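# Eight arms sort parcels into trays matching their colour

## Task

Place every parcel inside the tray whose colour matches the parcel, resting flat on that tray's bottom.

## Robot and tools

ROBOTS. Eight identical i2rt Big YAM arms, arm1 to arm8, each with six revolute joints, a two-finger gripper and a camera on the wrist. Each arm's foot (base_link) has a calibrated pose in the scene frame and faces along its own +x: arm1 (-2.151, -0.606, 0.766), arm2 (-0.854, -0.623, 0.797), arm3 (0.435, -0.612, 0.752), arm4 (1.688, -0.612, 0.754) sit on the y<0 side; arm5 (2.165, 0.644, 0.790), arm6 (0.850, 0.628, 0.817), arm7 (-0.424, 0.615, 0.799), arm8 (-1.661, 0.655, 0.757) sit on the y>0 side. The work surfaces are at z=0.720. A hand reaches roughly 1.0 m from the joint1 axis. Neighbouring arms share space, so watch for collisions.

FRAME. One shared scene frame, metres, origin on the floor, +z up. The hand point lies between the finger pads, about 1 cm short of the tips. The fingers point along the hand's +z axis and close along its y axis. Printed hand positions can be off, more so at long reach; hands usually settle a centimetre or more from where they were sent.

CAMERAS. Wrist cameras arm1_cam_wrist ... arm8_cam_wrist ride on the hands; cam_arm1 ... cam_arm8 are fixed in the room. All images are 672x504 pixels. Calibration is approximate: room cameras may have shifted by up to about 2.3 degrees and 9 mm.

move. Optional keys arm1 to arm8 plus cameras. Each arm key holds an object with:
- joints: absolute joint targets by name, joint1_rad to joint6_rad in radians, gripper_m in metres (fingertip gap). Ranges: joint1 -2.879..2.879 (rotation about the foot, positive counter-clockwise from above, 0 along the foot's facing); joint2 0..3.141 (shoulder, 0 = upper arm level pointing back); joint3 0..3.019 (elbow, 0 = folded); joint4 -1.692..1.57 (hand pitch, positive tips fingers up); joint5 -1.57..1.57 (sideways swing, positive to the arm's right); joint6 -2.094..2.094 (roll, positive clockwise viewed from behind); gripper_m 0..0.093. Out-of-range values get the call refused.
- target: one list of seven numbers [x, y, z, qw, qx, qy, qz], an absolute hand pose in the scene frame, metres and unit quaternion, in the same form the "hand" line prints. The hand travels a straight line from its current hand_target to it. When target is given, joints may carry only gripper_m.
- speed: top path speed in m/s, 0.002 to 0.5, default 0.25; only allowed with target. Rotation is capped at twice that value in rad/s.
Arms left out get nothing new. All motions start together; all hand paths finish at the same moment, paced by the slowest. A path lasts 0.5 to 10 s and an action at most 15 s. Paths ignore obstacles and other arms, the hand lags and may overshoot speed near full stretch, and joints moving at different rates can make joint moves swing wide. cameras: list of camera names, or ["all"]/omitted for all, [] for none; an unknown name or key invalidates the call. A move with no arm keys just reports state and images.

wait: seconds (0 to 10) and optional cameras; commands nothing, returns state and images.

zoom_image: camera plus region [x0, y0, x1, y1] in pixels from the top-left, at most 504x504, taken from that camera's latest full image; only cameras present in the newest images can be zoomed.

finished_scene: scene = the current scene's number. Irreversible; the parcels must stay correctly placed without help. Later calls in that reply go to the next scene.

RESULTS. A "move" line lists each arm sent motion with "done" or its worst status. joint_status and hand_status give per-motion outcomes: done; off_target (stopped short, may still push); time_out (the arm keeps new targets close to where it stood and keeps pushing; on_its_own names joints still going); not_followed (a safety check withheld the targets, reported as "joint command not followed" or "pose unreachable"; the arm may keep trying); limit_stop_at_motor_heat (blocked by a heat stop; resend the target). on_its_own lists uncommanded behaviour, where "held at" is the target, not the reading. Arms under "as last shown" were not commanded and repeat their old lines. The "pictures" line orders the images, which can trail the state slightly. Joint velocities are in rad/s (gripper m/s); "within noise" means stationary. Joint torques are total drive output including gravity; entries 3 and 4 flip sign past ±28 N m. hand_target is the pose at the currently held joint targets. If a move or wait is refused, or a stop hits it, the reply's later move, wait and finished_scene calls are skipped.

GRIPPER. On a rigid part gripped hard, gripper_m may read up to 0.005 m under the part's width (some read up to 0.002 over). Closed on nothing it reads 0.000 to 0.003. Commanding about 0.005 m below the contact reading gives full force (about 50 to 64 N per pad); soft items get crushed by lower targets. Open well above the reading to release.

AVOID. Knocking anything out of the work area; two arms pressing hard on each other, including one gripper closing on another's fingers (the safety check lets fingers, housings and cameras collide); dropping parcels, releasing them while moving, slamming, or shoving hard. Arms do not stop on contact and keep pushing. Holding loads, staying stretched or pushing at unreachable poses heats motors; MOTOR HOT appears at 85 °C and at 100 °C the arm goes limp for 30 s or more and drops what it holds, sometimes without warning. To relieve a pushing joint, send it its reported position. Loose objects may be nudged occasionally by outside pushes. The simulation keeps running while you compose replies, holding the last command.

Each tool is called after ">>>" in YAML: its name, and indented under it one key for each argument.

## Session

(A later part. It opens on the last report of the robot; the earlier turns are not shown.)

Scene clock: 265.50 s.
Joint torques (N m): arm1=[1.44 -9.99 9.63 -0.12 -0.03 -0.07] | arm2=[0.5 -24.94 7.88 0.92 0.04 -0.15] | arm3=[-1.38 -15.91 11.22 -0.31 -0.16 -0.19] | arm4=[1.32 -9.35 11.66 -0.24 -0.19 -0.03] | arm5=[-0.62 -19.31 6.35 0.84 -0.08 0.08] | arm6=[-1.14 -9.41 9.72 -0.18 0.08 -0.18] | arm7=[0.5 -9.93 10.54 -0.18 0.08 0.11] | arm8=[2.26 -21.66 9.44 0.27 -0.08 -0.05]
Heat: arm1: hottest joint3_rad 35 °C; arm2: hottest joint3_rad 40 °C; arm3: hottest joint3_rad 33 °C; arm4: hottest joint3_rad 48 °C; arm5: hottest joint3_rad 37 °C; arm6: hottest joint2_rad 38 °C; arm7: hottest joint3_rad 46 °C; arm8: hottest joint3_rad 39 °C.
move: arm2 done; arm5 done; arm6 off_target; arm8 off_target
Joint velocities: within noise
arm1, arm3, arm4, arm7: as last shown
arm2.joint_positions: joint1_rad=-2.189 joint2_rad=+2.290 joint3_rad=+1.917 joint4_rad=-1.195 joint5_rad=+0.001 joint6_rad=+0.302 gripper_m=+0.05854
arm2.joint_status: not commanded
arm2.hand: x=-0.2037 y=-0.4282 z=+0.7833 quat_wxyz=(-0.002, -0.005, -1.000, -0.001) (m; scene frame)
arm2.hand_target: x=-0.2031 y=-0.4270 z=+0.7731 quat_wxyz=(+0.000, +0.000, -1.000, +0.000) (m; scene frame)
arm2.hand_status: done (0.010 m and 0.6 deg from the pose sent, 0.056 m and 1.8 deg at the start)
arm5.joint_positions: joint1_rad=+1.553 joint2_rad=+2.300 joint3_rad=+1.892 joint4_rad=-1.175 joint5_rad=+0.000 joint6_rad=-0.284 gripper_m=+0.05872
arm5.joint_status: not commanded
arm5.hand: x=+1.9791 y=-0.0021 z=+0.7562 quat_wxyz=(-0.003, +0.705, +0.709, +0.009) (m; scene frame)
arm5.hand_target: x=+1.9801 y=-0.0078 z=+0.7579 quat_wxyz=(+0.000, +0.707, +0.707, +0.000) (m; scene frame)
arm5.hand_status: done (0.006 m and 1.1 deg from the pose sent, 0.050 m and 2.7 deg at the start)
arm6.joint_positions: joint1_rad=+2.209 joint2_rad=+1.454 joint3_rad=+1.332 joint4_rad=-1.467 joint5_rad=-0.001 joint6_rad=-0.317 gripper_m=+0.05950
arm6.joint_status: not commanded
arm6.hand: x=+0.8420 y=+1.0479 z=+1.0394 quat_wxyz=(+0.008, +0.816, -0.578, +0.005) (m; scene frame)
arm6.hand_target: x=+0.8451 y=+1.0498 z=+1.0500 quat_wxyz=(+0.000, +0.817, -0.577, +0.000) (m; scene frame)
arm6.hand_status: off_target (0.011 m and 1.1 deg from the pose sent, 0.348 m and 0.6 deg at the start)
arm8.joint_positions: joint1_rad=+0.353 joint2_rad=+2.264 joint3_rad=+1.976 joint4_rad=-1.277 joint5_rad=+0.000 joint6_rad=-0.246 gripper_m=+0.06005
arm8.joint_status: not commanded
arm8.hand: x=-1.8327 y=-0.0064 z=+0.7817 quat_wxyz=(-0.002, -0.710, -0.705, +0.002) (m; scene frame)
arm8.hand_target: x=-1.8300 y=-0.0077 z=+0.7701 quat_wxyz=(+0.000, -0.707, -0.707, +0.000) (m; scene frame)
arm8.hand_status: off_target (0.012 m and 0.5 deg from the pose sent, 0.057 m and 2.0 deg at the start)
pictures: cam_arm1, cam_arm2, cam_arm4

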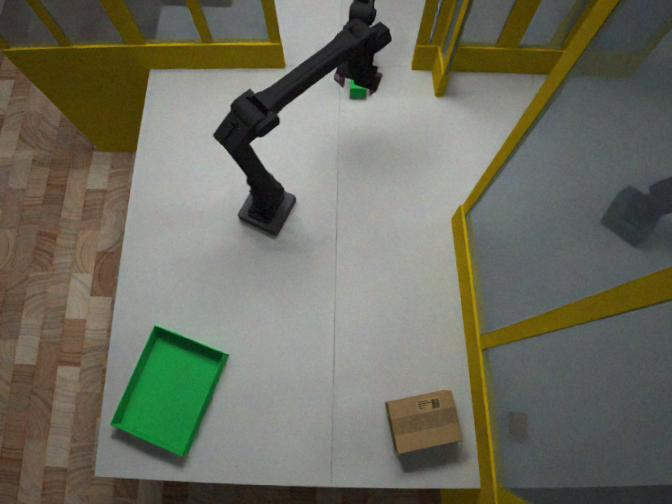

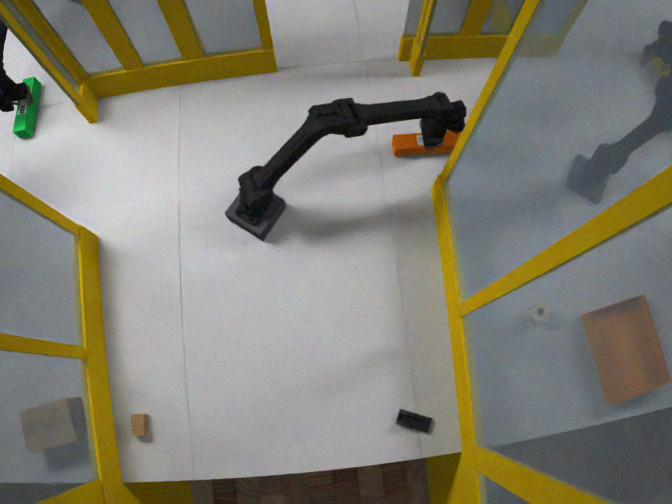

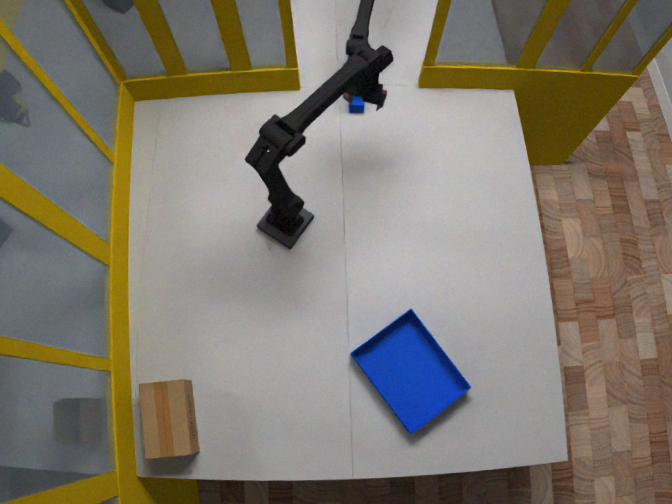

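>>> move:
  arm2: {"target":[-0.203,-0.427,0.757,0,0,1,0],"speed":0.08}
  arm8: {"target":[-1.83,-0.006,0.753,0,0.7071,0.7071,0],"speed":0.08}
  arm5: {"target":[1.98,-0.006,0.752,0,0.7071,0.7071,0],"speed":0.08}
  arm6: {"joints":{"joint1_rad":-1.173,"joint6_rad":-0.22}}
  cameras: []

>>> move:
  arm2: {"joints":{"gripper_m":0.09}}
  arm8: {"joints":{"gripper_m":0.09}}
  arm5: {"joints":{"gripper_m":0.09}}
  arm6: {"target":[0.71,-0.01,0.83,0,0.7071,0.7071,0],"speed":0.35}
  cameras: []

>>> move:
  arm2: {"target":[-0.44,-0.498,1.04,0,0,1,0],"speed":0.35}
  arm8: {"target":[-1.77,0.24,1.04,0,0.7071,0.7071,0],"speed":0.35}
  arm5: {"target":[2.044,0.225,1.04,0,0.7071,0.7071,0],"speed":0.35}
  arm6: {"target":[0.71,-0.008,0.767,0,0.7071,0.7071,0],"speed":0.15}
  cameras: []

Scene clock: 283.87 s.
Joint torques (N m): arm1=[1.49 -10.29 9.65 -0.08 0 -0.06] | arm2=[0.38 -24.35 7.64 1.03 0.03 -0.15] | arm3=[-1.44 -16.09 11.25 -0.31 -0.16 -0.19] | arm4=[1.32 -9.35 11.66 -0.24 -0.19 -0.03] | arm5=[-0.67 -18.96 6.02 0.84 -0.1 0.03] | arm6=[-0.91 -9.82 9.72 -0.17 -0.04 -0.02] | arm7=[0.56 -9.82 10.5 -0.17 0.08 0.12] | arm8=[2.2 -21.19 9.05 0.44 -0.08 -0.08]
Heat: arm1: hottest joint3_rad 36 °C; arm2: hottest joint3_rad 38 °C; arm3: hottest joint3_rad 34 °C; arm4: hottest joint3_rad 48 °C; arm5: hottest joint3_rad 37 °C; arm6: hottest joint3_rad 37 °C; arm7: hottest joint3_rad 47 °C; arm8: hottest joint3_rad 37 °C.
move: arm2 off_target; arm5 done; arm6 done; arm8 off_target
Joint velocities: within noise
arm1.joint_positions: joint1_rad=+1.195 joint2_rad=+1.444 joint3_rad=+1.438 joint4_rad=-1.538 joint5_rad=+0.001 joint6_rad=-0.480 gripper_m=+0.09014
arm1.joint_status: not commanded
arm1.hand: x=-1.8435 y=-0.3045 z=+1.0307 quat_wxyz=(-0.012, +0.585, -0.811, +0.004) (m; scene frame)
arm1.hand_target: x=-1.8446 y=-0.3020 z=+1.0327 quat_wxyz=(-0.009, +0.590, -0.807, +0.004) (m; scene frame)
arm1.hand_status: not commanded
arm2.joint_positions: joint1_rad=-2.189 joint2_rad=+2.300 joint3_rad=+1.909 joint4_rad=-1.168 joint5_rad=+0.001 joint6_rad=+0.302 gripper_m=+0.05854
arm2.joint_status: not commanded
arm2.hand: x=-0.2022 y=-0.4277 z=+0.7732 quat_wxyz=(-0.005, -0.005, -1.000, -0.002) (m; scene frame)
arm2.hand_target: x=-0.2034 y=-0.4271 z=+0.7573 quat_wxyz=(+0.000, +0.000, -1.000, +0.000) (m; scene frame)
arm2.hand_status: off_target (0.016 m and 0.9 deg from the pose sent, 0.026 m and 0.6 deg at the start)
arm3.joint_positions: joint1_rad=-1.591 joint2_rad=+1.480 joint3_rad=+1.449 joint4_rad=-1.573 joint5_rad=+0.000 joint6_rad=-0.408 gripper_m=+0.09006
arm3.joint_status: not commanded
arm3.hand: x=+0.6871 y=-0.2674 z=+1.0117 quat_wxyz=(+0.012, +0.624, -0.781, +0.004) (m; scene frame)
arm3.hand_target: x=+0.6894 y=-0.2706 z=+1.0325 quat_wxyz=(-0.008, +0.626, -0.780, -0.002) (m; scene frame)
arm3.hand_status: not commanded
arm4.joint_positions: joint1_rad=-0.114 joint2_rad=+1.440 joint3_rad=+1.442 joint4_rad=-1.568 joint5_rad=+0.002 joint6_rad=-0.437 gripper_m=+0.09012
arm4.joint_status: not commanded
arm4.hand: x=+1.9744 y=-0.2952 z=+1.0168 quat_wxyz=(+0.005, +0.595, -0.804, +0.001) (m; scene frame)
arm4.hand_target: x=+1.9715 y=-0.2887 z=+1.0193 quat_wxyz=(+0.007, +0.604, -0.797, +0.000) (m; scene frame)
arm4.hand_status: not commanded
arm5.joint_positions: joint1_rad=+1.553 joint2_rad=+2.300 joint3_rad=+1.885 joint4_rad=-1.162 joint5_rad=+0.000 joint6_rad=-0.284 gripper_m=+0.05872
arm5.joint_status: not commanded
arm5.hand: x=+1.9790 y=-0.0025 z=+0.7538 quat_wxyz=(-0.002, +0.705, +0.709, +0.006) (m; scene frame)
arm5.hand_target: x=+1.9800 y=-0.0059 z=+0.7520 quat_wxyz=(+0.000, +0.707, +0.707, +0.000) (m; scene frame)
arm5.hand_status: done (0.004 m and 0.8 deg from the pose sent, 0.006 m and 1.1 deg at the start)
arm6.joint_positions: joint1_rad=-1.168 joint2_rad=+1.459 joint3_rad=+1.332 joint4_rad=-1.468 joint5_rad=+0.002 joint6_rad=-0.227 gripper_m=+0.05962
arm6.joint_status: all done
arm6.hand: x=+0.7599 y=+0.2182 z=+1.0372 quat_wxyz=(+0.007, -0.703, -0.711, -0.010) (m; scene frame)
arm6.hand_target: x=+0.7579 y=+0.2170 z=+1.0500 quat_wxyz=(+0.000, -0.707, -0.707, +0.000) (m; scene frame)
arm6.hand_status: not commanded
arm7: as last shown
arm8.joint_positions: joint1_rad=+0.353 joint2_rad=+2.269 joint3_rad=+1.952 joint4_rad=-1.242 joint5_rad=+0.000 joint6_rad=-0.246 gripper_m=+0.06005
arm8.joint_status: not commanded
arm8.hand: x=-1.8326 y=-0.0059 z=+0.7702 quat_wxyz=(-0.004, -0.710, -0.705, +0.005) (m; scene frame)
arm8.hand_target: x=-1.8300 y=-0.0056 z=+0.7532 quat_wxyz=(+0.000, -0.707, -0.707, +0.000) (m; scene frame)
arm8.hand_status: off_target (0.017 m and 0.8 deg from the pose sent, 0.029 m and 0.5 deg at the start)
pictures: none
No camera images: "cameras" was empty.

Scene clock: 285.83 s.
Joint torques (N m): arm1=[1.49 -9.82 9.58 -0.08 0 -0.05] | arm2=[0.32 -24.41 7.64 0.94 0.03 -0.15] | arm3=[-1.44 -15.97 11.19 -0.29 -0.15 -0.19] | arm4=[1.32 -9.35 11.66 -0.24 -0.19 -0.03] | arm5=[-0.38 -19.43 6.23 0.75 -0.13 0.05] | arm6=[-0.62 -16.32 11.67 -0.21 -0.05 -0.01] | arm7=[0.62 -9.88 10.54 -0.21 0.07 0.11] | arm8=[2.2 -21.13 9.06 0.27 -0.08 -0.05]
Heat: arm1: hottest joint3_rad 36 °C; arm2: hottest joint3_rad 38 °C; arm3: hottest joint3_rad 34 °C; arm4: hottest joint3_rad 48 °C; arm5: hottest joint3_rad 37 °C; arm6: hottest joint3_rad 37 °C; arm7: hottest joint3_rad 47 °C; arm8: hottest joint3_rad 37 °C.
move: arm2 done; arm5 done; arm6 off_target; arm8 done
Joint velocities: within noise
arm1, arm3, arm4, arm7: as last shown
arm2.joint_positions: joint1_rad=-2.189 joint2_rad=+2.301 joint3_rad=+1.909 joint4_rad=-1.166 joint5_rad=+0.001 joint6_rad=+0.302 gripper_m=+0.08992
arm2.joint_status: all done
arm2.hand: x=-0.2017 y=-0.4275 z=+0.7727 quat_wxyz=(-0.006, -0.005, -1.000, -0.002) (m; scene frame)
arm2.hand_target: x=-0.2034 y=-0.4271 z=+0.7573 quat_wxyz=(+0.000, +0.000, -1.000, +0.000) (m; scene frame)
arm2.hand_status: not commanded
arm5.joint_positions: joint1_rad=+1.553 joint2_rad=+2.300 joint3_rad=+1.882 joint4_rad=-1.160 joint5_rad=+0.000 joint6_rad=-0.284 gripper_m=+0.08989
arm5.joint_status: all done
arm5.hand: x=+1.9792 y=-0.0017 z=+0.7526 quat_wxyz=(-0.002, +0.705, +0.709, +0.006) (m; scene frame)
arm5.hand_target: x=+1.9800 y=-0.0059 z=+0.7519 quat_wxyz=(+0.000, +0.707, +0.707, +0.000) (m; scene frame)
arm5.hand_status: not commanded
arm6.joint_positions: joint1_rad=-1.168 joint2_rad=+2.186 joint3_rad=+1.764 joint4_rad=-1.185 joint5_rad=+0.001 joint6_rad=-0.224 gripper_m=+0.05962
arm6.joint_status: not commanded
arm6.hand: x=+0.7139 y=+0.0078 z=+0.8154 quat_wxyz=(+0.010, -0.704, -0.710, -0.015) (m; scene frame)
arm6.hand_target: x=+0.7102 y=-0.0091 z=+0.8303 quat_wxyz=(+0.000, -0.707, -0.707, +0.000) (m; scene frame)
arm6.hand_status: off_target (0.023 m and 2.1 deg from the pose sent, 0.312 m and 1.5 deg at the start)
arm8.joint_positions: joint1_rad=+0.353 joint2_rad=+2.269 joint3_rad=+1.952 joint4_rad=-1.239 joint5_rad=+0.000 joint6_rad=-0.246 gripper_m=+0.08993
arm8.joint_status: all done
arm8.hand: x=-1.8328 y=-0.0067 z=+0.7702 quat_wxyz=(-0.004, -0.710, -0.705, +0.007) (m; scene frame)
arm8.hand_target: x=-1.8300 y=-0.0056 z=+0.7533 quat_wxyz=(+0.000, -0.707, -0.707, +0.000) (m; scene frame)
arm8.hand_status: not commanded
pictures: none
No camera images: "cameras" was empty.

Scene clock: 287.77 s.
Joint torques (N m): arm1=[1.55 -9.93 9.63 -0.13 0 -0.07] | arm2=[0.5 -12.92 8.25 0.2 0.04 -0.13] | arm3=[-1.32 -15.97 11.23 -0.31 -0.15 -0.19] | arm4=[1.32 -9.35 11.66 -0.24 -0.19 -0.03] | arm5=[-0.91 -8.94 7.24 -0.17 -0.15 0] | arm6=[-0.73 -16.09 7.36 0.58 -0.04 -0.01] | arm7=[0.79 -9.76 10.5 -0.24 0.08 0.12] | arm8=[1.79 -10.99 9.72 -0.5 -0.08 -0.09]
Heat: arm1: hottest joint3_rad 36 °C; arm2: hottest joint3_rad 38 °C; arm3: hottest joint3_rad 34 °C; arm4: hottest joint3_rad 48 °C; arm5: hottest joint3_rad 37 °C; arm6: hottest joint3_rad 37 °C; arm7: hottest joint3_rad 47 °C; arm8: hottest joint3_rad 37 °C.
move: arm2 done; arm5 done; arm6 done; arm8 done
Joint velocities: within noise
arm1, arm3, arm4, arm7: as last shown
arm2.joint_positions: joint1_rad=-2.189 joint2_rad=+1.458 joint3_rad=+1.406 joint4_rad=-1.494 joint5_rad=+0.001 joint6_rad=+0.302 gripper_m=+0.08992
arm2.joint_status: not commanded
arm2.hand: x=-0.4383 y=-0.4989 z=+1.0461 quat_wxyz=(-0.012, -0.005, -1.000, -0.004) (m; scene frame)
arm2.hand_target: x=-0.4401 y=-0.4980 z=+1.0400 quat_wxyz=(+0.000, +0.000, -1.000, +0.000) (m; scene frame)
arm2.hand_status: done (0.006 m and 1.5 deg from the pose sent, 0.365 m and 0.9 deg at the start)
arm5.joint_positions: joint1_rad=+1.553 joint2_rad=+1.465 joint3_rad=+1.423 joint4_rad=-1.510 joint5_rad=+0.002 joint6_rad=-0.284 gripper_m=+0.08989
arm5.joint_status: not commanded
arm5.hand: x=+2.0430 y=+0.2242 z=+1.0396 quat_wxyz=(+0.003, +0.705, +0.709, -0.005) (m; scene frame)
arm5.hand_target: x=+2.0440 y=+0.2250 z=+1.0399 quat_wxyz=(+0.000, +0.707, +0.707, +0.000) (m; scene frame)
arm5.hand_status: done (0.001 m and 0.7 deg from the pose sent, 0.372 m and 0.8 deg at the start)
arm6.joint_positions: joint1_rad=-1.168 joint2_rad=+2.252 joint3_rad=+1.764 joint4_rad=-1.084 joint5_rad=+0.001 joint6_rad=-0.224 gripper_m=+0.05962
arm6.joint_status: not commanded
arm6.hand: x=+0.7108 y=-0.0066 z=+0.7742 quat_wxyz=(+0.001, -0.704, -0.710, +0.000) (m; scene frame)
arm6.hand_target: x=+0.7100 y=-0.0079 z=+0.7671 quat_wxyz=(+0.000, -0.707, -0.707, +0.000) (m; scene frame)
arm6.hand_status: done (0.007 m and 0.5 deg from the pose sent, 0.051 m and 2.1 deg at the start)
arm8.joint_positions: joint1_rad=+0.353 joint2_rad=+1.454 joint3_rad=+1.500 joint4_rad=-1.597 joint5_rad=+0.000 joint6_rad=-0.248 gripper_m=+0.08993
arm8.joint_status: not commanded
arm8.hand: x=-1.7696 y=+0.2378 z=+1.0444 quat_wxyz=(-0.006, -0.709, -0.705, +0.009) (m; scene frame)
arm8.hand_target: x=-1.7701 y=+0.2400 z=+1.0400 quat_wxyz=(+0.000, -0.707, -0.707, +0.000) (m; scene frame)
arm8.hand_status: done (0.005 m and 1.2 deg from the pose sent, 0.371 m and 1.0 deg at the start; pose on its path clipped on 4 of 58 steps)
pictures: none
No camera images: "cameras" was empty.

>>> move:
  arm6: {"target":[0.71,-0.006,0.756,0,0.7071,0.7071,0],"speed":0.1}
  arm5: {"joints":{"joint1_rad":0.6}}
  arm8: {"joints":{"joint1_rad":-0.5}}
  arm1: {"joints":{"joint1_rad":1.506,"joint6_rad":-0.487}}
  arm4: {"joints":{"joint1_rad":0.175,"joint6_rad":-0.445}}
  arm2: {"joints":{"joint1_rad":-1.7,"joint6_rad":0.5}}
  arm7: {"joints":{"joint1_rad":-0.6}}
  cameras: []

>>> move:
  arm6: {"joints":{"gripper_m":0.09}}
  arm1: {"target":[-1.83,0.005,0.86,0,-0.7071,0.7071,0],"speed":0.3}
  arm4: {"target":[1.98,0.005,0.86,0,-0.7071,0.7071,0],"speed":0.3}
  cameras: ["arm1_cam_wrist","arm4_cam_wrist"]

>>> move:
  arm6: {"target":[0.758,0.218,1.04,0,0.7071,0.7071,0],"speed":0.35}
  cameras: []

Scene clock: 301.93 s.
Joint torques (N m): arm1=[1.08 -10.05 9.61 -0.18 0.05 -0.06] | arm2=[0.26 -12.98 8.25 0.23 0.05 0.06] | arm3=[-1.32 -16.03 11.23 -0.31 -0.16 -0.2] | arm4=[-0.21 -9.35 11.67 -0.24 -0.11 -0.02] | arm5=[-1.2 -9.99 7.12 -0.18 -0.17 0.02] | arm6=[-0.67 -15.62 7.21 0.76 -0.04 -0.03] | arm7=[0.15 -10.05 10.48 -0.23 -0.04 0.11] | arm8=[1.67 -10.81 9.74 -0.53 -0.09 -0.09]
Heat: arm1: hottest joint3_rad 36 °C; arm2: hottest joint3_rad 37 °C; arm3: hottest joint3_rad 34 °C; arm4: hottest joint3_rad 48 °C; arm5: hottest joint3_rad 38 °C; arm6: hottest joint3_rad 36 °C; arm7: hottest joint3_rad 47 °C; arm8: hottest joint3_rad 36 °C.
move: arm1 done; arm2 done; arm4 done; arm5 done; arm6 off_target; arm7 done; arm8 done
Joint velocities: within noise
arm1.joint_positions: joint1_rad=+1.505 joint2_rad=+1.444 joint3_rad=+1.438 joint4_rad=-1.538 joint5_rad=+0.000 joint6_rad=-0.481 gripper_m=+0.09014
arm1.joint_status: all done
arm1.hand: x=-1.9497 y=-0.2244 z=+1.0295 quat_wxyz=(-0.010, +0.704, -0.710, +0.001) (m; scene frame)
arm1.hand_target: x=-1.9496 y=-0.2233 z=+1.0315 quat_wxyz=(-0.008, +0.707, -0.708, +0.002) (m; scene frame)
arm1.hand_status: not commanded
arm2.joint_positions: joint1_rad=-1.700 joint2_rad=+1.459 joint3_rad=+1.406 joint4_rad=-1.494 joint5_rad=+0.001 joint6_rad=+0.486 gripper_m=+0.08992
arm2.joint_status: all done
arm2.hand: x=-0.5453 y=-0.3181 z=+1.0460 quat_wxyz=(-0.010, +0.147, -0.989, -0.007) (m; scene frame)
arm2.hand_target: x=-0.5464 y=-0.3192 z=+1.0403 quat_wxyz=(+0.000, +0.140, -0.990, +0.000) (m; scene frame)
arm2.hand_status: not commanded
arm3: as last shown
arm4.joint_positions: joint1_rad=+0.177 joint2_rad=+1.440 joint3_rad=+1.442 joint4_rad=-1.568 joint5_rad=+0.000 joint6_rad=-0.438 gripper_m=+0.09012
arm4.joint_status: all done
arm4.hand: x=+1.8720 y=-0.2268 z=+1.0173 quat_wxyz=(+0.006, +0.706, -0.709, -0.001) (m; scene frame)
arm4.hand_target: x=+1.8741 y=-0.2245 z=+1.0198 quat_wxyz=(+0.007, +0.707, -0.707, -0.001) (m; scene frame)
arm4.hand_status: not commanded
arm5.joint_positions: joint1_rad=+0.603 joint2_rad=+1.473 joint3_rad=+1.423 joint4_rad=-1.510 joint5_rad=+0.002 joint6_rad=-0.284 gripper_m=+0.08990
arm5.joint_status: all done
arm5.hand: x=+1.7524 y=+0.4972 z=+1.0370 quat_wxyz=(-0.003, +0.951, +0.308, -0.003) (m; scene frame)
arm5.hand_target: x=+1.7539 y=+0.4988 z=+1.0406 quat_wxyz=(-0.003, +0.953, +0.303, -0.001) (m; scene frame)
arm5.hand_status: not commanded
arm6.joint_positions: joint1_rad=-1.168 joint2_rad=+2.257 joint3_rad=+1.751 joint4_rad=-1.065 joint5_rad=+0.001 joint6_rad=-0.224 gripper_m=+0.05962
arm6.joint_status: not commanded
arm6.hand: x=+0.7111 y=-0.0049 z=+0.7665 quat_wxyz=(+0.001, -0.704, -0.710, +0.000) (m; scene frame)
arm6.hand_target: x=+0.7100 y=-0.0059 z=+0.7561 quat_wxyz=(+0.000, -0.707, -0.707, +0.000) (m; scene frame)
arm6.hand_status: off_target (0.011 m and 0.5 deg from the pose sent, 0.018 m and 0.5 deg at the start)
arm7.joint_positions: joint1_rad=-0.605 joint2_rad=+1.445 joint3_rad=+1.368 joint4_rad=-1.450 joint5_rad=-0.001 joint6_rad=-0.126 gripper_m=+0.09010
arm7.joint_status: all done
arm7.hand: x=-0.2853 y=+0.2038 z=+1.0377 quat_wxyz=(-0.016, -0.531, -0.847, +0.012) (m; scene frame)
arm7.hand_target: x=-0.2836 y=+0.2056 z=+1.0369 quat_wxyz=(-0.011, -0.528, -0.849, +0.009) (m; scene frame)
arm7.hand_status: not commanded
arm8.joint_positions: joint1_rad=-0.498 joint2_rad=+1.454 joint3_rad=+1.500 joint4_rad=-1.598 joint5_rad=+0.000 joint6_rad=-0.249 gripper_m=+0.08994
arm8.joint_status: all done
arm8.hand: x=-2.0465 y=+0.4617 z=+1.0442 quat_wxyz=(-0.001, -0.937, -0.350, +0.010) (m; scene frame)
arm8.hand_target: x=-2.0452 y=+0.4634 z=+1.0398 quat_wxyz=(+0.000, -0.936, -0.352, +0.000) (m; scene frame)
arm8.hand_status: not commanded
pictures: none
No camera images: "cameras" was empty.

Scene clock: 304.03 s.
Joint torques (N m): arm1=[1.32 -19.84 12.26 -0.21 -0.08 -0.06] | arm2=[0.26 -12.98 8.25 0.23 0.05 0.08] | arm3=[-1.32 -16.09 11.22 -0.31 -0.16 -0.19] | arm4=[0.38 -17.49 14.5 -0.34 -0.02 0.03] | arm5=[-0.97 -9.88 7.2 -0.14 -0.17 0.02] | arm6=[-0.73 -15.74 7.23 0.57 -0.03 -0.02] | arm7=[0.26 -10.05 10.51 -0.23 -0.06 0.11] | arm8=[1.61 -10.87 9.77 -0.53 -0.11 -0.11]
Heat: arm1: hottest joint3_rad 36 °C; arm2: hottest joint3_rad 37 °C; arm3: hottest joint3_rad 34 °C; arm4: hottest joint3_rad 48 °C; arm5: hottest joint3_rad 38 °C; arm6: hottest joint2_rad 36 °C; arm7: hottest joint3_rad 47 °C; arm8: hottest joint3_rad 36 °C.
move: arm1 off_target; arm4 off_target; arm6 done
Joint velocities: within noise
arm1.joint_positions: joint1_rad=+1.505 joint2_rad=+2.212 joint3_rad=+2.068 joint4_rad=-1.438 joint5_rad=-0.005 joint6_rad=-0.481 gripper_m=+0.09014
arm1.joint_status: not commanded
arm1.hand: x=-1.8331 y=-0.0065 z=+0.8538 quat_wxyz=(+0.008, +0.704, -0.710, +0.004) (m; scene frame)
arm1.hand_target: x=-1.8304 y=+0.0046 z=+0.8602 quat_wxyz=(-0.001, +0.707, -0.707, +0.000) (m; scene frame)
arm1.hand_status: off_target (0.013 m and 1.1 deg from the pose sent, 0.309 m and 1.3 deg at the start)
arm2, arm3, arm5, arm7, arm8: as last shown
arm2.joint_positions: joint1_rad=-1.700 joint2_rad=+1.459 joint3_rad=+1.406 joint4_rad=-1.494 joint5_rad=+0.001 joint6_rad=+0.487 gripper_m=+0.08992
arm2.hand: x=-0.5453 y=-0.3181 z=+1.0460 quat_wxyz=(-0.010, +0.146, -0.989, -0.007) (m; scene frame)
arm4.joint_positions: joint1_rad=+0.177 joint2_rad=+2.161 joint3_rad=+2.035 joint4_rad=-1.444 joint5_rad=+0.004 joint6_rad=-0.438 gripper_m=+0.09012
arm4.joint_status: not commanded
arm4.hand: x=+1.9756 y=-0.0072 z=+0.8575 quat_wxyz=(+0.007, +0.706, -0.709, +0.001) (m; scene frame)
arm4.hand_target: x=+1.9797 y=+0.0044 z=+0.8600 quat_wxyz=(-0.001, +0.707, -0.707, +0.000) (m; scene frame)
arm4.hand_status: off_target (0.013 m and 0.9 deg from the pose sent, 0.300 m and 0.7 deg at the start)
arm6.joint_positions: joint1_rad=-1.168 joint2_rad=+2.257 joint3_rad=+1.751 joint4_rad=-1.060 joint5_rad=+0.001 joint6_rad=-0.224 gripper_m=+0.08989
arm6.joint_status: all done
arm6.hand: x=+0.7109 y=-0.0059 z=+0.7662 quat_wxyz=(+0.000, -0.704, -0.710, +0.002) (m; scene frame)
arm6.hand_target: x=+0.7100 y=-0.0059 z=+0.7562 quat_wxyz=(+0.000, -0.707, -0.707, +0.000) (m; scene frame)
arm6.hand_status: not commanded
pictures: arm1_cam_wrist, arm4_cam_wrist
camera_calibration:
arm1_cam_wrist: T_world_to_cam=[[0.999646, -0.0247102, -0.00987329, 1.84181], [-0.0141706, -0.808398, 0.588465, -0.528991], [-0.0225226, -0.588117, -0.808462, 0.771771], [0, 0, 0, 1]] pos_world=[-1.83127, 0.0717682, 0.953425]
arm4_cam_wrist: T_world_to_cam=[[0.999944, 0.0100395, 0.00342533, -1.98091], [0.00607796, -0.806899, 0.590659, -0.519544], [0.00869378, -0.590605, -0.806914, 0.795428], [0, 0, 0, 1]] pos_world=[1.97704, 0.0704512, 0.9555]

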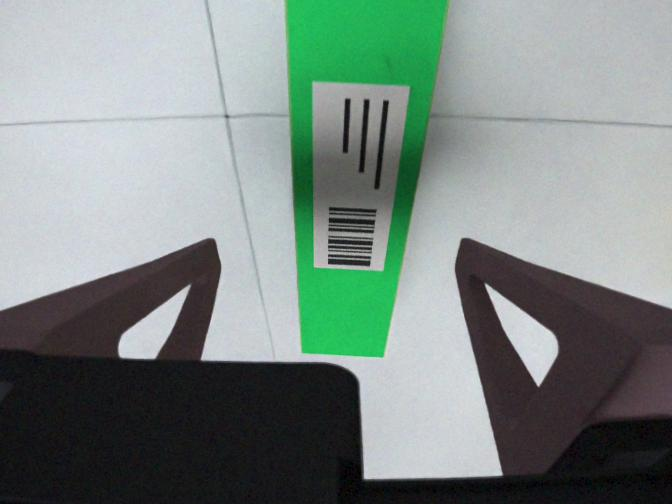

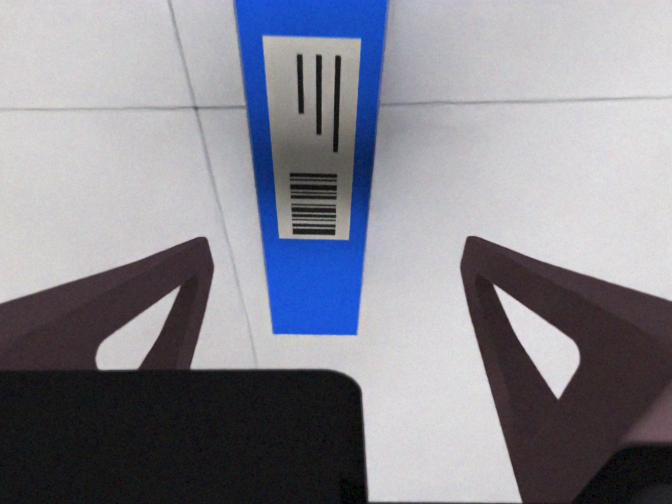

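Scene clock: 305.90 s.
Joint torques (N m): arm1=[1.55 -19.72 12.23 -0.12 -0.06 -0.05] | arm2=[0.21 -12.98 8.25 0.21 0.05 0.07] | arm3=[-1.32 -15.91 11.19 -0.34 -0.16 -0.19] | arm4=[0.38 -17.49 14.5 -0.24 -0.02 0.03] | arm5=[-1.03 -10.11 7.17 -0.2 -0.21 0.01] | arm6=[-0.91 -8.94 8.8 -0.2 -0.03 -0.05] | arm7=[0.21 -9.88 10.51 -0.17 -0.04 0.1] | arm8=[1.67 -11.05 9.68 -0.5 -0.09 -0.1]
Heat: arm1: hottest joint3_rad 37 °C; arm2: hottest joint3_rad 37 °C; arm3: hottest joint3_rad 34 °C; arm4: hottest joint3_rad 49 °C; arm5: hottest joint3_rad 38 °C; arm6: hottest joint2_rad 36 °C; arm7: hottest joint3_rad 47 °C; arm8: hottest joint3_rad 36 °C.
move: arm6 done
Joint velocities: within noise
arm1, arm2, arm3, arm4, arm5, arm7, arm8: as last shown
arm1.hand: x=-1.8331 y=-0.0066 z=+0.8538 quat_wxyz=(+0.008, +0.704, -0.710, +0.004) (m; scene frame)
arm1.hand_target: x=-1.8304 y=+0.0045 z=+0.8602 quat_wxyz=(-0.001, +0.707, -0.707, +0.000) (m; scene frame)
arm4.joint_positions: joint1_rad=+0.177 joint2_rad=+2.161 joint3_rad=+2.035 joint4_rad=-1.445 joint5_rad=+0.004 joint6_rad=-0.438 gripper_m=+0.09012
arm4.hand: x=+1.9755 y=-0.0073 z=+0.8575 quat_wxyz=(+0.007, +0.706, -0.709, +0.001) (m; scene frame)
arm6.joint_positions: joint1_rad=-1.168 joint2_rad=+1.451 joint3_rad=+1.316 joint4_rad=-1.440 joint5_rad=+0.001 joint6_rad=-0.224 gripper_m=+0.08989
arm6.joint_status: not commanded
arm6.hand: x=+0.7597 y=+0.2168 z=+1.0343 quat_wxyz=(+0.002, -0.704, -0.710, -0.002) (m; scene frame)
arm6.hand_target: x=+0.7580 y=+0.2180 z=+1.0399 quat_wxyz=(+0.000, -0.707, -0.707, +0.000) (m; scene frame)
arm6.hand_status: done (0.006 m and 0.6 deg from the pose sent, 0.357 m and 0.5 deg at the start; pose on its path clipped on 5 of 56 steps)
pictures: none
No camera images: "cameras" was empty.

>>> move:
  arm1: {"target":[-1.826,0.004,0.764,0,-0.7071,0.7071,0],"speed":0.15}
  arm4: {"target":[1.966,0.008,0.762,0,-0.7071,0.7071,0],"speed":0.15}
  arm6: {"joints":{"joint1_rad":-0.1}}
  arm3: {"joints":{"joint1_rad":-1.382,"joint6_rad":-0.422}}
  cameras: ["arm4_cam_wrist"]

>>> move:
  arm1: {"joints":{"gripper_m":0.045}}
  arm4: {"joints":{"gripper_m":0.045}}
  arm3: {"target":[0.71,0.005,0.86,0,-0.7071,0.7071,0],"speed":0.3}
  cameras: ["arm3_cam_wrist"]

Scene clock: 315.83 s.
Joint torques (N m): arm1=[1.03 -20.84 8.31 0.72 -0.07 -0.07] | arm2=[0.21 -12.98 8.25 0.23 0.05 0.07] | arm3=[-0.67 -16.03 11.22 -0.31 -0.11 -0.19] | arm4=[1.2 -18.08 10.03 0.73 -0.03 0.11] | arm5=[-1.14 -10.29 7.15 -0.09 -0.19 0.01] | arm6=[-0.15 -9.17 8.84 -0.14 0.05 -0.06] | arm7=[0.15 -10.11 10.48 -0.24 -0.04 0.11] | arm8=[1.61 -10.93 9.66 -0.51 -0.11 -0.1]
Heat: arm1: hottest joint3_rad 39 °C; arm2: hottest joint3_rad 37 °C; arm3: hottest joint3_rad 34 °C; arm4: hottest joint3_rad 50 °C; arm5: hottest joint3_rad 38 °C; arm6: hottest joint3_rad 36 °C; arm7: hottest joint3_rad 47 °C; arm8: hottest joint3_rad 36 °C.
move: arm1 done; arm3 done; arm4 off_target; arm6 done
Joint velocities: within noise
arm1.joint_positions: joint1_rad=+1.505 joint2_rad=+2.290 joint3_rad=+1.992 joint4_rad=-1.264 joint5_rad=-0.005 joint6_rad=-0.483 gripper_m=+0.09014
arm1.joint_status: not commanded
arm1.hand: x=-1.8275 y=+0.0029 z=+0.7732 quat_wxyz=(-0.001, +0.705, -0.709, +0.001) (m; scene frame)
arm1.hand_target: x=-1.8262 y=+0.0039 z=+0.7641 quat_wxyz=(+0.000, +0.707, -0.707, +0.000) (m; scene frame)
arm1.hand_status: done (0.009 m and 0.4 deg from the pose sent, 0.091 m and 1.2 deg at the start)
arm2, arm5, arm7, arm8: as last shown
arm3.joint_positions: joint1_rad=-1.381 joint2_rad=+1.480 joint3_rad=+1.449 joint4_rad=-1.573 joint5_rad=-0.001 joint6_rad=-0.409 gripper_m=+0.09006
arm3.joint_status: all done
arm3.hand: x=+0.6092 y=-0.2221 z=+1.0115 quat_wxyz=(+0.011, +0.703, -0.711, +0.005) (m; scene frame)
arm3.hand_target: x=+0.6092 y=-0.2234 z=+1.0323 quat_wxyz=(-0.008, +0.707, -0.707, -0.002) (m; scene frame)
arm3.hand_status: not commanded
arm4.joint_positions: joint1_rad=+0.186 joint2_rad=+2.226 joint3_rad=+1.929 joint4_rad=-1.252 joint5_rad=+0.005 joint6_rad=-0.429 gripper_m=+0.09012
arm4.joint_status: not commanded
arm4.hand: x=+1.9730 y=+0.0027 z=+0.7761 quat_wxyz=(-0.003, +0.706, -0.709, -0.002) (m; scene frame)
arm4.hand_target: x=+1.9659 y=+0.0075 z=+0.7621 quat_wxyz=(+0.000, +0.707, -0.707, +0.000) (m; scene frame)
arm4.hand_status: off_target (0.017 m and 0.5 deg from the pose sent, 0.097 m and 0.9 deg at the start)
arm6.joint_positions: joint1_rad=-0.106 joint2_rad=+1.451 joint3_rad=+1.316 joint4_rad=-1.441 joint5_rad=-0.001 joint6_rad=-0.224 gripper_m=+0.08990
arm6.joint_status: all done
arm6.hand: x=+1.1658 y=+0.3491 z=+1.0342 quat_wxyz=(+0.002, -0.247, -0.969, -0.002) (m; scene frame)
arm6.hand_target: x=+1.1669 y=+0.3513 z=+1.0398 quat_wxyz=(+0.000, -0.246, -0.969, +0.000) (m; scene frame)
arm6.hand_status: not commanded
pictures: arm4_cam_wrist
camera_calibration:
arm4_cam_wrist: T_world_to_cam=[[0.99986, 0.00969741, 0.013619, -1.98593], [0.000111028, -0.818427, 0.574611, -0.439119], [0.0167184, -0.574529, -0.818313, 0.728505], [0, 0, 0, 1]] pos_world=[1.97353, 0.0784193, 0.875514]

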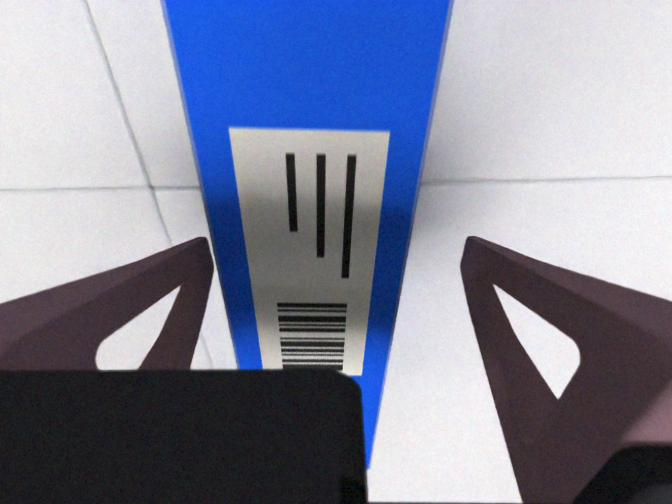

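Scene clock: 317.90 s.
Joint torques (N m): arm1=[1.14 -20.48 8.34 0.68 -0.06 -0.08] | arm2=[0.26 -12.98 8.25 0.23 0.05 0.07] | arm3=[-0.5 -23.65 13.94 -0.42 -0.21 -0.16] | arm4=[1.32 -18.02 10.02 0.75 -0.03 0.11] | arm5=[-1.2 -9.93 7.1 -0.16 -0.16 0.05] | arm6=[-0.15 -9.11 8.84 -0.14 0.05 -0.06] | arm7=[0.26 -10.05 10.48 -0.28 -0.04 0.11] | arm8=[1.61 -10.93 9.65 -0.46 -0.09 -0.09]
Heat: arm1: hottest joint3_rad 39 °C; arm2: hottest joint3_rad 37 °C; arm3: hottest joint3_rad 34 °C; arm4: hottest joint3_rad 50 °C; arm5: hottest joint3_rad 38 °C; arm6: hottest joint3_rad 36 °C; arm7: hottest joint3_rad 47 °C; arm8: hottest joint3_rad 36 °C.
move: arm1 off_target; arm3 off_target; arm4 off_target
Joint velocities: within noise
arm1.joint_positions: joint1_rad=+1.505 joint2_rad=+2.290 joint3_rad=+1.992 joint4_rad=-1.264 joint5_rad=-0.005 joint6_rad=-0.484 gripper_m=+0.05931
arm1.joint_status: gripper_m off_target (ended at +0.05933, target +0.04500)
arm1.hand: x=-1.8275 y=+0.0029 z=+0.7732 quat_wxyz=(-0.001, +0.705, -0.709, +0.001) (m; scene frame)
arm1.hand_target: x=-1.8262 y=+0.0039 z=+0.7641 quat_wxyz=(+0.000, +0.707, -0.707, +0.000) (m; scene frame)
arm1.hand_status: not commanded
arm2, arm5, arm6, arm7, arm8: as last shown
arm3.joint_positions: joint1_rad=-1.381 joint2_rad=+2.189 joint3_rad=+2.007 joint4_rad=-1.436 joint5_rad=-0.001 joint6_rad=-0.409 gripper_m=+0.09006
arm3.joint_status: not commanded
arm3.hand: x=+0.7049 y=-0.0093 z=+0.8418 quat_wxyz=(+0.018, +0.703, -0.711, +0.008) (m; scene frame)
arm3.hand_target: x=+0.7096 y=+0.0040 z=+0.8600 quat_wxyz=(+0.000, +0.707, -0.707, +0.000) (m; scene frame)
arm3.hand_status: off_target (0.024 m and 2.4 deg from the pose sent, 0.291 m and 1.6 deg at the start)
arm4.joint_positions: joint1_rad=+0.186 joint2_rad=+2.226 joint3_rad=+1.929 joint4_rad=-1.252 joint5_rad=+0.005 joint6_rad=-0.428 gripper_m=+0.05891
arm4.joint_status: gripper_m off_target (ended at +0.05894, target +0.04500)
arm4.hand: x=+1.9730 y=+0.0027 z=+0.7761 quat_wxyz=(-0.003, +0.705, -0.709, -0.002) (m; scene frame)
arm4.hand_target: x=+1.9659 y=+0.0075 z=+0.7621 quat_wxyz=(+0.000, +0.707, -0.707, +0.000) (m; scene frame)
arm4.hand_status: not commanded
pictures: arm3_cam_wrist
camera_calibration:
arm3_cam_wrist: T_world_to_cam=[[0.999845, -0.0170796, -0.00423561, -0.70256], [-0.0109235, -0.791126, 0.611556, -0.508611], [-0.013796, -0.611415, -0.79119, 0.794089], [0, 0, 0, 1]] pos_world=[0.707851, 0.0711426, 0.936343]

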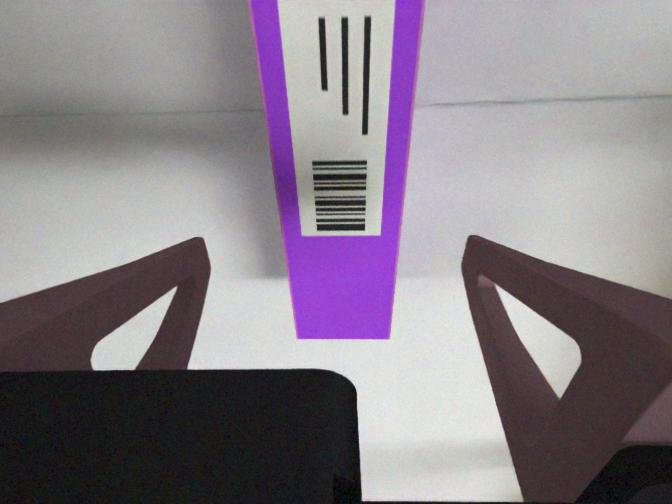

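>>> move:
  arm1: {"target":[-1.948,-0.224,1.045,0,-0.7071,0.7071,0],"speed":0.3}
  arm4: {"target":[1.874,-0.225,1.045,0,-0.7071,0.7071,0],"speed":0.3}
  arm3: {"target":[0.71,0.003,0.757,0,-0.7071,0.7071,0],"speed":0.15}
  cameras: []

>>> move:
  arm3: {"joints":{"gripper_m":0.045}}
  arm1: {"joints":{"joint1_rad":-1.541,"joint6_rad":-0.047}}
  arm4: {"joints":{"joint1_rad":-1.88,"joint6_rad":0.02}}
  cameras: []

>>> move:
  arm3: {"target":[0.61,-0.222,1.05,0,-0.7071,0.7071,0],"speed":0.3}
  arm1: {"target":[-2.408,-1.228,0.85,0,0.8181,0.575,0],"speed":0.3}
  arm4: {"target":[2.11,-1.178,0.85,0,0.4563,0.8898,0],"speed":0.3}
  cameras: ["cam_arm1","cam_arm4"]

Scene clock: 331.20 s.
Joint torques (N m): arm1=[0.5 -9.82 8.09 -0.2 -0.06 -0.06] | arm2=[0.21 -12.98 8.25 0.23 0.05 0.08] | arm3=[-0.56 -23.53 8.81 0.59 -0.23 -0.17] | arm4=[-0.67 -9.35 10.13 -0.14 -0.05 -0.03] | arm5=[-0.97 -10.11 7.06 -0.16 -0.2 -0.01] | arm6=[-0.15 -9.17 8.84 -0.17 0.05 -0.06] | arm7=[0.03 -10.05 10.5 -0.25 -0.04 0.12] | arm8=[1.85 -10.99 9.65 -0.53 -0.09 -0.08]
Heat: arm1: hottest joint3_rad 38 °C; arm2: hottest joint3_rad 37 °C; arm3: hottest joint3_rad 36 °C; arm4: hottest joint3_rad 50 °C; arm5: hottest joint3_rad 38 °C; arm6: hottest joint3_rad 36 °C; arm7: hottest joint3_rad 47 °C; arm8: hottest joint3_rad 36 °C.
move: arm1 done; arm3 done; arm4 done
Joint velocities: arm1=[within noise] | arm2=[0.015 -0.005 0.017 0.012 -0.168 0.007 -0.001] | arm3=[within noise] | arm4=[within noise] | arm5=[within noise] | arm6=[within noise] | arm7=[within noise] | arm8=[within noise]
arm1.joint_positions: joint1_rad=+1.505 joint2_rad=+1.447 joint3_rad=+1.504 joint4_rad=-1.588 joint5_rad=-0.005 joint6_rad=-0.488 gripper_m=+0.05931
arm1.joint_status: not commanded
arm1.hand: x=-1.9488 y=-0.2202 z=+1.0537 quat_wxyz=(-0.016, +0.707, -0.707, -0.004) (m; scene frame)
arm1.hand_target: x=-1.9481 y=-0.2240 z=+1.0452 quat_wxyz=(+0.000, +0.707, -0.707, +0.000) (m; scene frame)
arm1.hand_status: done (0.010 m and 1.9 deg from the pose sent, 0.374 m and 0.3 deg at the start)
arm2, arm5, arm6, arm7, arm8: as last shown
arm3.joint_positions: joint1_rad=-1.381 joint2_rad=+2.255 joint3_rad=+1.912 joint4_rad=-1.241 joint5_rad=-0.001 joint6_rad=-0.409 gripper_m=+0.09006
arm3.joint_status: not commanded
arm3.hand: x=+0.7093 y=+0.0000 z=+0.7634 quat_wxyz=(+0.002, +0.703, -0.711, +0.002) (m; scene frame)
arm3.hand_target: x=+0.7100 y=+0.0029 z=+0.7570 quat_wxyz=(+0.000, +0.707, -0.707, +0.000) (m; scene frame)
arm3.hand_status: done (0.007 m and 0.8 deg from the pose sent, 0.086 m and 2.3 deg at the start)
arm4.joint_positions: joint1_rad=+0.186 joint2_rad=+1.434 joint3_rad=+1.519 joint4_rad=-1.620 joint5_rad=+0.005 joint6_rad=-0.432 gripper_m=+0.05892
arm4.joint_status: not commanded
arm4.hand: x=+1.8713 y=-0.2218 z=+1.0491 quat_wxyz=(-0.010, +0.707, -0.707, -0.004) (m; scene frame)
arm4.hand_target: x=+1.8740 y=-0.2250 z=+1.0450 quat_wxyz=(+0.000, +0.707, -0.707, +0.000) (m; scene frame)
arm4.hand_status: done (0.006 m and 1.2 deg from the pose sent, 0.366 m and 0.6 deg at the start)
pictures: none
No camera images: "cameras" was empty.

Scene clock: 333.63 s.
Joint torques (N m): arm1=[0.62 -11.34 7.98 -0.05 0.04 0.05] | arm2=[0.21 -12.98 8.25 0.23 0.05 0.07] | arm3=[-0.67 -23.47 8.83 0.62 -0.21 -0.16] | arm4=[-0.73 -10.29 10.13 -0.14 -0.05 0.11] | arm5=[-0.97 -10.34 7.21 -0.13 -0.17 0.03] | arm6=[-0.15 -9.11 8.84 -0.16 0.05 -0.05] | arm7=[0.15 -10.05 10.5 -0.23 -0.05 0.12] | arm8=[1.61 -10.99 9.65 -0.42 -0.1 -0.09]
Heat: arm1: hottest joint3_rad 38 °C; arm2: hottest joint3_rad 37 °C; arm3: hottest joint3_rad 36 °C; arm4: hottest joint3_rad 49 °C; arm5: hottest joint3_rad 38 °C; arm6: hottest joint3_rad 36 °C; arm7: hottest joint3_rad 47 °C; arm8: hottest joint3_rad 36 °C.
move: arm1 done; arm3 off_target; arm4 done
Joint velocities: within noise
arm1.joint_positions: joint1_rad=-1.535 joint2_rad=+1.465 joint3_rad=+1.504 joint4_rad=-1.588 joint5_rad=-0.007 joint6_rad=-0.054 gripper_m=+0.05932
arm1.joint_status: all done
arm1.hand: x=-2.3168 y=-1.0076 z=+1.0529 quat_wxyz=(-0.014, -0.815, -0.579, +0.009) (m; scene frame)
arm1.hand_target: x=-2.3169 y=-1.0012 z=+1.0519 quat_wxyz=(-0.011, -0.819, -0.574, +0.003) (m; scene frame)
arm1.hand_status: not commanded
arm2, arm5, arm6, arm7, arm8: as last shown
arm3.joint_positions: joint1_rad=-1.381 joint2_rad=+2.255 joint3_rad=+1.912 joint4_rad=-1.240 joint5_rad=-0.001 joint6_rad=-0.409 gripper_m=+0.05875
arm3.joint_status: gripper_m off_target (ended at +0.05878, target +0.04500)
arm3.hand: x=+0.7093 y=+0.0001 z=+0.7634 quat_wxyz=(+0.002, +0.703, -0.711, +0.002) (m; scene frame)
arm3.hand_target: x=+0.7100 y=+0.0029 z=+0.7570 quat_wxyz=(+0.000, +0.707, -0.707, +0.000) (m; scene frame)
arm3.hand_status: not commanded
arm4.joint_positions: joint1_rad=-1.875 joint2_rad=+1.446 joint3_rad=+1.519 joint4_rad=-1.621 joint5_rad=+0.006 joint6_rad=+0.013 gripper_m=+0.05893
arm4.joint_status: all done
arm4.hand: x=+1.9487 y=-0.9511 z=+1.0504 quat_wxyz=(-0.005, -0.451, -0.893, +0.015) (m; scene frame)
arm4.hand_target: x=+1.9448 y=-0.9496 z=+1.0512 quat_wxyz=(-0.002, -0.456, -0.890, +0.013) (m; scene frame)
arm4.hand_status: not commanded
pictures: none
No camera images: "cameras" was empty.

Scene clock: 336.07 s.
Joint torques (N m): arm1=[1.2 -19.49 12.25 -0.06 0.2 0.08] | arm2=[0.26 -12.98 8.27 0.23 0.05 0.07] | arm3=[-0.73 -14.15 10.54 -0.28 -0.2 -0.2] | arm4=[-1.61 -18.43 14.84 -0.23 -0.15 0.04] | arm5=[-1.2 -10.52 7.23 -0.03 -0.17 0.01] | arm6=[-0.09 -9.17 8.84 -0.13 0.05 -0.06] | arm7=[0.15 -10.11 10.47 -0.21 -0.05 0.12] | arm8=[1.73 -10.99 9.69 -0.47 -0.09 -0.09]
Heat: arm1: hottest joint3_rad 38 °C; arm2: hottest joint3_rad 37 °C; arm3: hottest joint3_rad 36 °C; arm4: hottest joint3_rad 50 °C; arm5: hottest joint3_rad 39 °C; arm6: hottest joint3_rad 36 °C; arm7: hottest joint3_rad 47 °C; arm8: hottest joint3_rad 36 °C.
move: arm1 off_target; arm3 done; arm4 off_target
Joint velocities: within noise
arm1.joint_positions: joint1_rad=-1.535 joint2_rad=+2.187 joint3_rad=+1.959 joint4_rad=-1.376 joint5_rad=+0.004 joint6_rad=-0.051 gripper_m=+0.05932
arm1.joint_status: not commanded
arm1.hand: x=-2.4024 y=-1.2158 z=+0.8394 quat_wxyz=(+0.005, -0.816, -0.578, -0.012) (m; scene frame)
arm1.hand_target: x=-2.4078 y=-1.2273 z=+0.8501 quat_wxyz=(+0.000, -0.818, -0.575, +0.000) (m; scene frame)
arm1.hand_status: off_target (0.017 m and 1.5 deg from the pose sent, 0.313 m and 2.0 deg at the start)
arm2, arm5, arm6, arm7, arm8: as last shown
arm3.joint_positions: joint1_rad=-1.381 joint2_rad=+1.473 joint3_rad=+1.521 joint4_rad=-1.636 joint5_rad=-0.001 joint6_rad=-0.409 gripper_m=+0.05875
arm3.joint_status: not commanded
arm3.hand: x=+0.6094 y=-0.2214 z=+1.0415 quat_wxyz=(+0.004, +0.703, -0.711, +0.003) (m; scene frame)
arm3.hand_target: x=+0.6100 y=-0.2221 z=+1.0499 quat_wxyz=(+0.000, +0.707, -0.707, +0.000) (m; scene frame)
arm3.hand_status: done (0.009 m and 0.9 deg from the pose sent, 0.376 m and 0.8 deg at the start)
arm4.joint_positions: joint1_rad=-1.875 joint2_rad=+2.271 joint3_rad=+2.175 joint4_rad=-1.491 joint5_rad=-0.013 joint6_rad=+0.013 gripper_m=+0.05893
arm4.joint_status: not commanded
arm4.hand: x=+2.1092 y=-1.1627 z=+0.8475 quat_wxyz=(+0.008, -0.451, -0.893, -0.002) (m; scene frame)
arm4.hand_target: x=+2.1096 y=-1.1774 z=+0.8500 quat_wxyz=(-0.001, -0.456, -0.890, +0.000) (m; scene frame)
arm4.hand_status: off_target (0.015 m and 1.2 deg from the pose sent, 0.343 m and 1.9 deg at the start)
pictures: cam_arm1, cam_arm4

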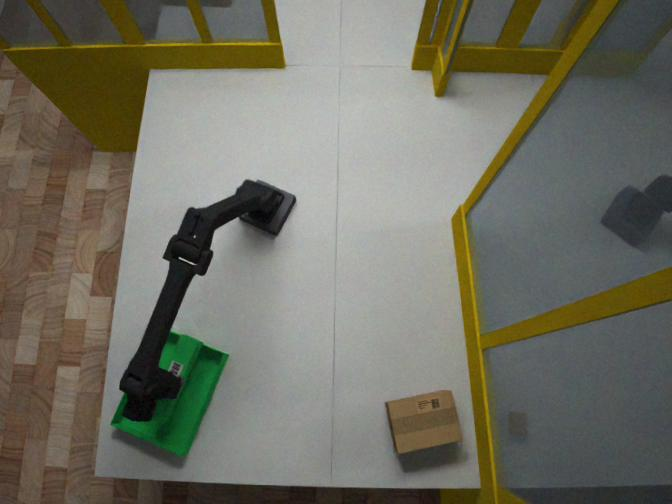

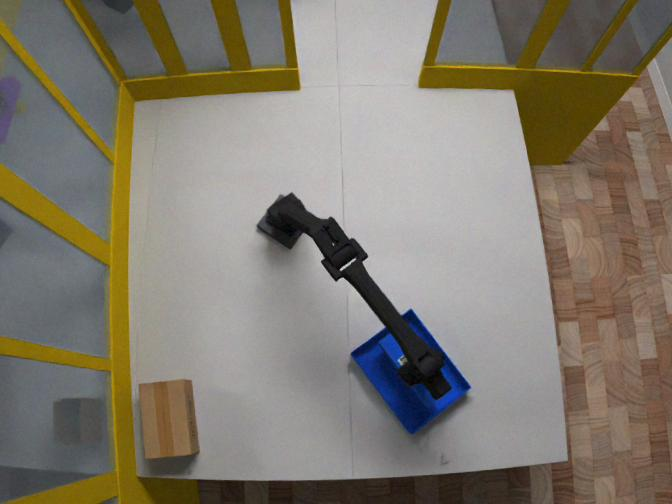

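>>> move:
  arm3: {"joints":{"joint1_rad":0.124,"joint6_rad":-0.487}}
  arm1: {"target":[-2.41,-1.231,0.81,0,0.8181,0.575,0],"speed":0.15}
  arm4: {"target":[2.114,-1.185,0.81,0,0.4563,0.8898,0],"speed":0.15}
  cameras: ["arm1_cam_wrist","arm4_cam_wrist"]

Scene clock: 346.77 s.
Joint torques (N m): arm1=[1.08 -18.02 9.25 1.28 0.18 0.05] | arm2=[0.26 -13.04 8.25 0.23 0.05 0.07] | arm3=[0.09 -14.39 10.52 -0.29 -0.16 -0.22] | arm4=[-1.67 -19.02 13.2 0.65 -0.15 0.03] | arm5=[-1.03 -10.4 7.15 -0.08 -0.15 0] | arm6=[-0.15 -9.17 8.84 -0.14 0.05 -0.05] | arm7=[0.09 -9.99 10.51 -0.23 -0.05 0.11] | arm8=[1.73 -10.87 9.68 -0.43 -0.1 -0.09]
Heat: arm1: hottest joint3_rad 39 °C; arm2: hottest joint3_rad 36 °C; arm3: hottest joint3_rad 35 °C; arm4: hottest joint3_rad 51 °C; arm5: hottest joint3_rad 39 °C; arm6: hottest joint3_rad 36 °C; arm7: hottest joint3_rad 47 °C; arm8: hottest joint2_rad 35 °C.
move: arm1 off_target; arm3 done; arm4 off_target
Joint velocities: within noise
arm1.joint_positions: joint1_rad=-1.535 joint2_rad=+2.201 joint3_rad=+1.959 joint4_rad=-1.337 joint5_rad=+0.004 joint6_rad=-0.050 gripper_m=+0.05933
arm1.joint_status: not commanded
arm1.hand: x=-2.4057 y=-1.2240 z=+0.8302 quat_wxyz=(-0.001, -0.816, -0.578, -0.001) (m; scene frame)
arm1.hand_target: x=-2.4097 y=-1.2301 z=+0.8102 quat_wxyz=(+0.000, -0.818, -0.575, +0.000) (m; scene frame)
arm1.hand_status: off_target (0.022 m and 0.5 deg from the pose sent, 0.034 m and 1.5 deg at the start)
arm2.joint_positions: joint1_rad=-1.700 joint2_rad=+1.459 joint3_rad=+1.406 joint4_rad=-1.494 joint5_rad=+0.001 joint6_rad=+0.487 gripper_m=+0.08992
arm2.joint_status: not commanded
arm2.hand: x=-0.5453 y=-0.3181 z=+1.0460 quat_wxyz=(-0.010, +0.146, -0.989, -0.007) (m; scene frame)
arm2.hand_target: x=-0.5464 y=-0.3192 z=+1.0403 quat_wxyz=(+0.000, +0.140, -0.990, +0.000) (m; scene frame)
arm2.hand_status: not commanded
arm3.joint_positions: joint1_rad=+0.115 joint2_rad=+1.474 joint3_rad=+1.521 joint4_rad=-1.637 joint5_rad=-0.003 joint6_rad=-0.472 gripper_m=+0.05870
arm3.joint_status: all done
arm3.hand: x=+0.0557 y=-0.4090 z=+1.0368 quat_wxyz=(+0.003, +1.000, -0.012, +0.011) (m; scene frame)
arm3.hand_target: x=+0.0542 y=-0.4128 z=+1.0456 quat_wxyz=(+0.000, +1.000, +0.000, +0.006) (m; scene frame)
arm3.hand_status: not commanded
arm4.joint_positions: joint1_rad=-1.875 joint2_rad=+2.323 joint3_rad=+2.175 joint4_rad=-1.447 joint5_rad=-0.013 joint6_rad=+0.013 gripper_m=+0.05893
arm4.joint_status: not commanded
arm4.hand: x=+2.1135 y=-1.1694 z=+0.8127 quat_wxyz=(+0.011, -0.451, -0.892, -0.004) (m; scene frame)
arm4.hand_target: x=+2.1136 y=-1.1845 z=+0.8102 quat_wxyz=(+0.000, -0.456, -0.890, +0.000) (m; scene frame)
arm4.hand_status: off_target (0.016 m and 1.5 deg from the pose sent, 0.044 m and 1.2 deg at the start)
arm5.joint_positions: joint1_rad=+0.603 joint2_rad=+1.473 joint3_rad=+1.423 joint4_rad=-1.510 joint5_rad=+0.002 joint6_rad=-0.284 gripper_m=+0.08990
arm5.joint_status: not commanded
arm5.hand: x=+1.7524 y=+0.4972 z=+1.0370 quat_wxyz=(-0.003, +0.951, +0.308, -0.003) (m; scene frame)
arm5.hand_target: x=+1.7539 y=+0.4988 z=+1.0406 quat_wxyz=(-0.003, +0.953, +0.303, -0.001) (m; scene frame)
arm5.hand_status: not commanded
arm6: as last shown
arm7.joint_positions: joint1_rad=-0.605 joint2_rad=+1.445 joint3_rad=+1.368 joint4_rad=-1.450 joint5_rad=-0.001 joint6_rad=-0.126 gripper_m=+0.09010
arm7.joint_status: not commanded
arm7.hand: x=-0.2853 y=+0.2038 z=+1.0377 quat_wxyz=(-0.016, -0.531, -0.847, +0.012) (m; scene frame)
arm7.hand_target: x=-0.2836 y=+0.2056 z=+1.0369 quat_wxyz=(-0.011, -0.528, -0.849, +0.009) (m; scene frame)
arm7.hand_status: not commanded
arm8.joint_positions: joint1_rad=-0.498 joint2_rad=+1.454 joint3_rad=+1.500 joint4_rad=-1.598 joint5_rad=+0.000 joint6_rad=-0.249 gripper_m=+0.08994
arm8.joint_status: not commanded
arm8.hand: x=-2.0465 y=+0.4617 z=+1.0442 quat_wxyz=(-0.001, -0.937, -0.350, +0.010) (m; scene frame)
arm8.hand_target: x=-2.0452 y=+0.4634 z=+1.0398 quat_wxyz=(+0.000, -0.936, -0.352, +0.000) (m; scene frame)
arm8.hand_status: not commanded
pictures: arm1_cam_wrist, arm4_cam_wrist
camera_calibration:
arm1_cam_wrist: T_world_to_cam=[[-0.938119, 0.346224, -0.00790313, -1.82541], [0.279159, 0.769512, 0.574388, 1.14126], [0.204948, 0.536638, -0.818545, 1.95602], [0, 0, 0, 1]] pos_world=[-2.43193, -1.29589, 0.931134]
arm4_cam_wrist: T_world_to_cam=[[-0.796409, -0.604594, 0.0140963, 0.962208], [-0.476898, 0.642192, 0.600132, 1.27586], [-0.371889, 0.471228, -0.799777, 2.1119], [0, 0, 0, 1]] pos_world=[2.16016, -1.23279, 0.909801]

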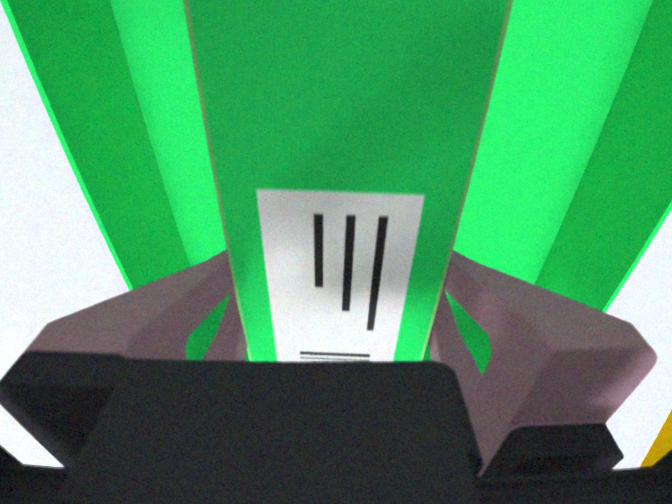

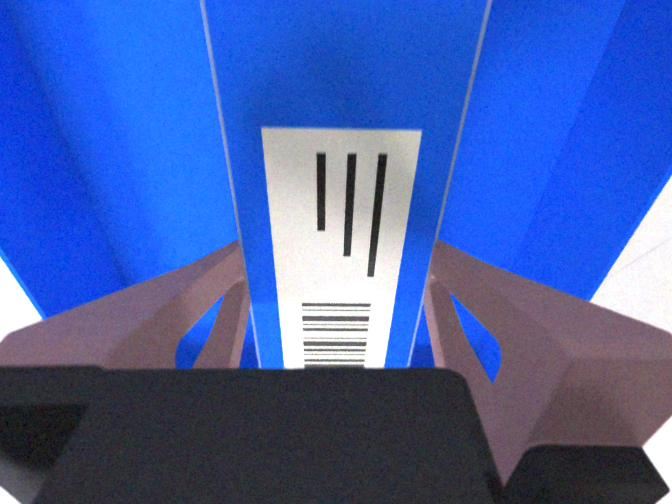

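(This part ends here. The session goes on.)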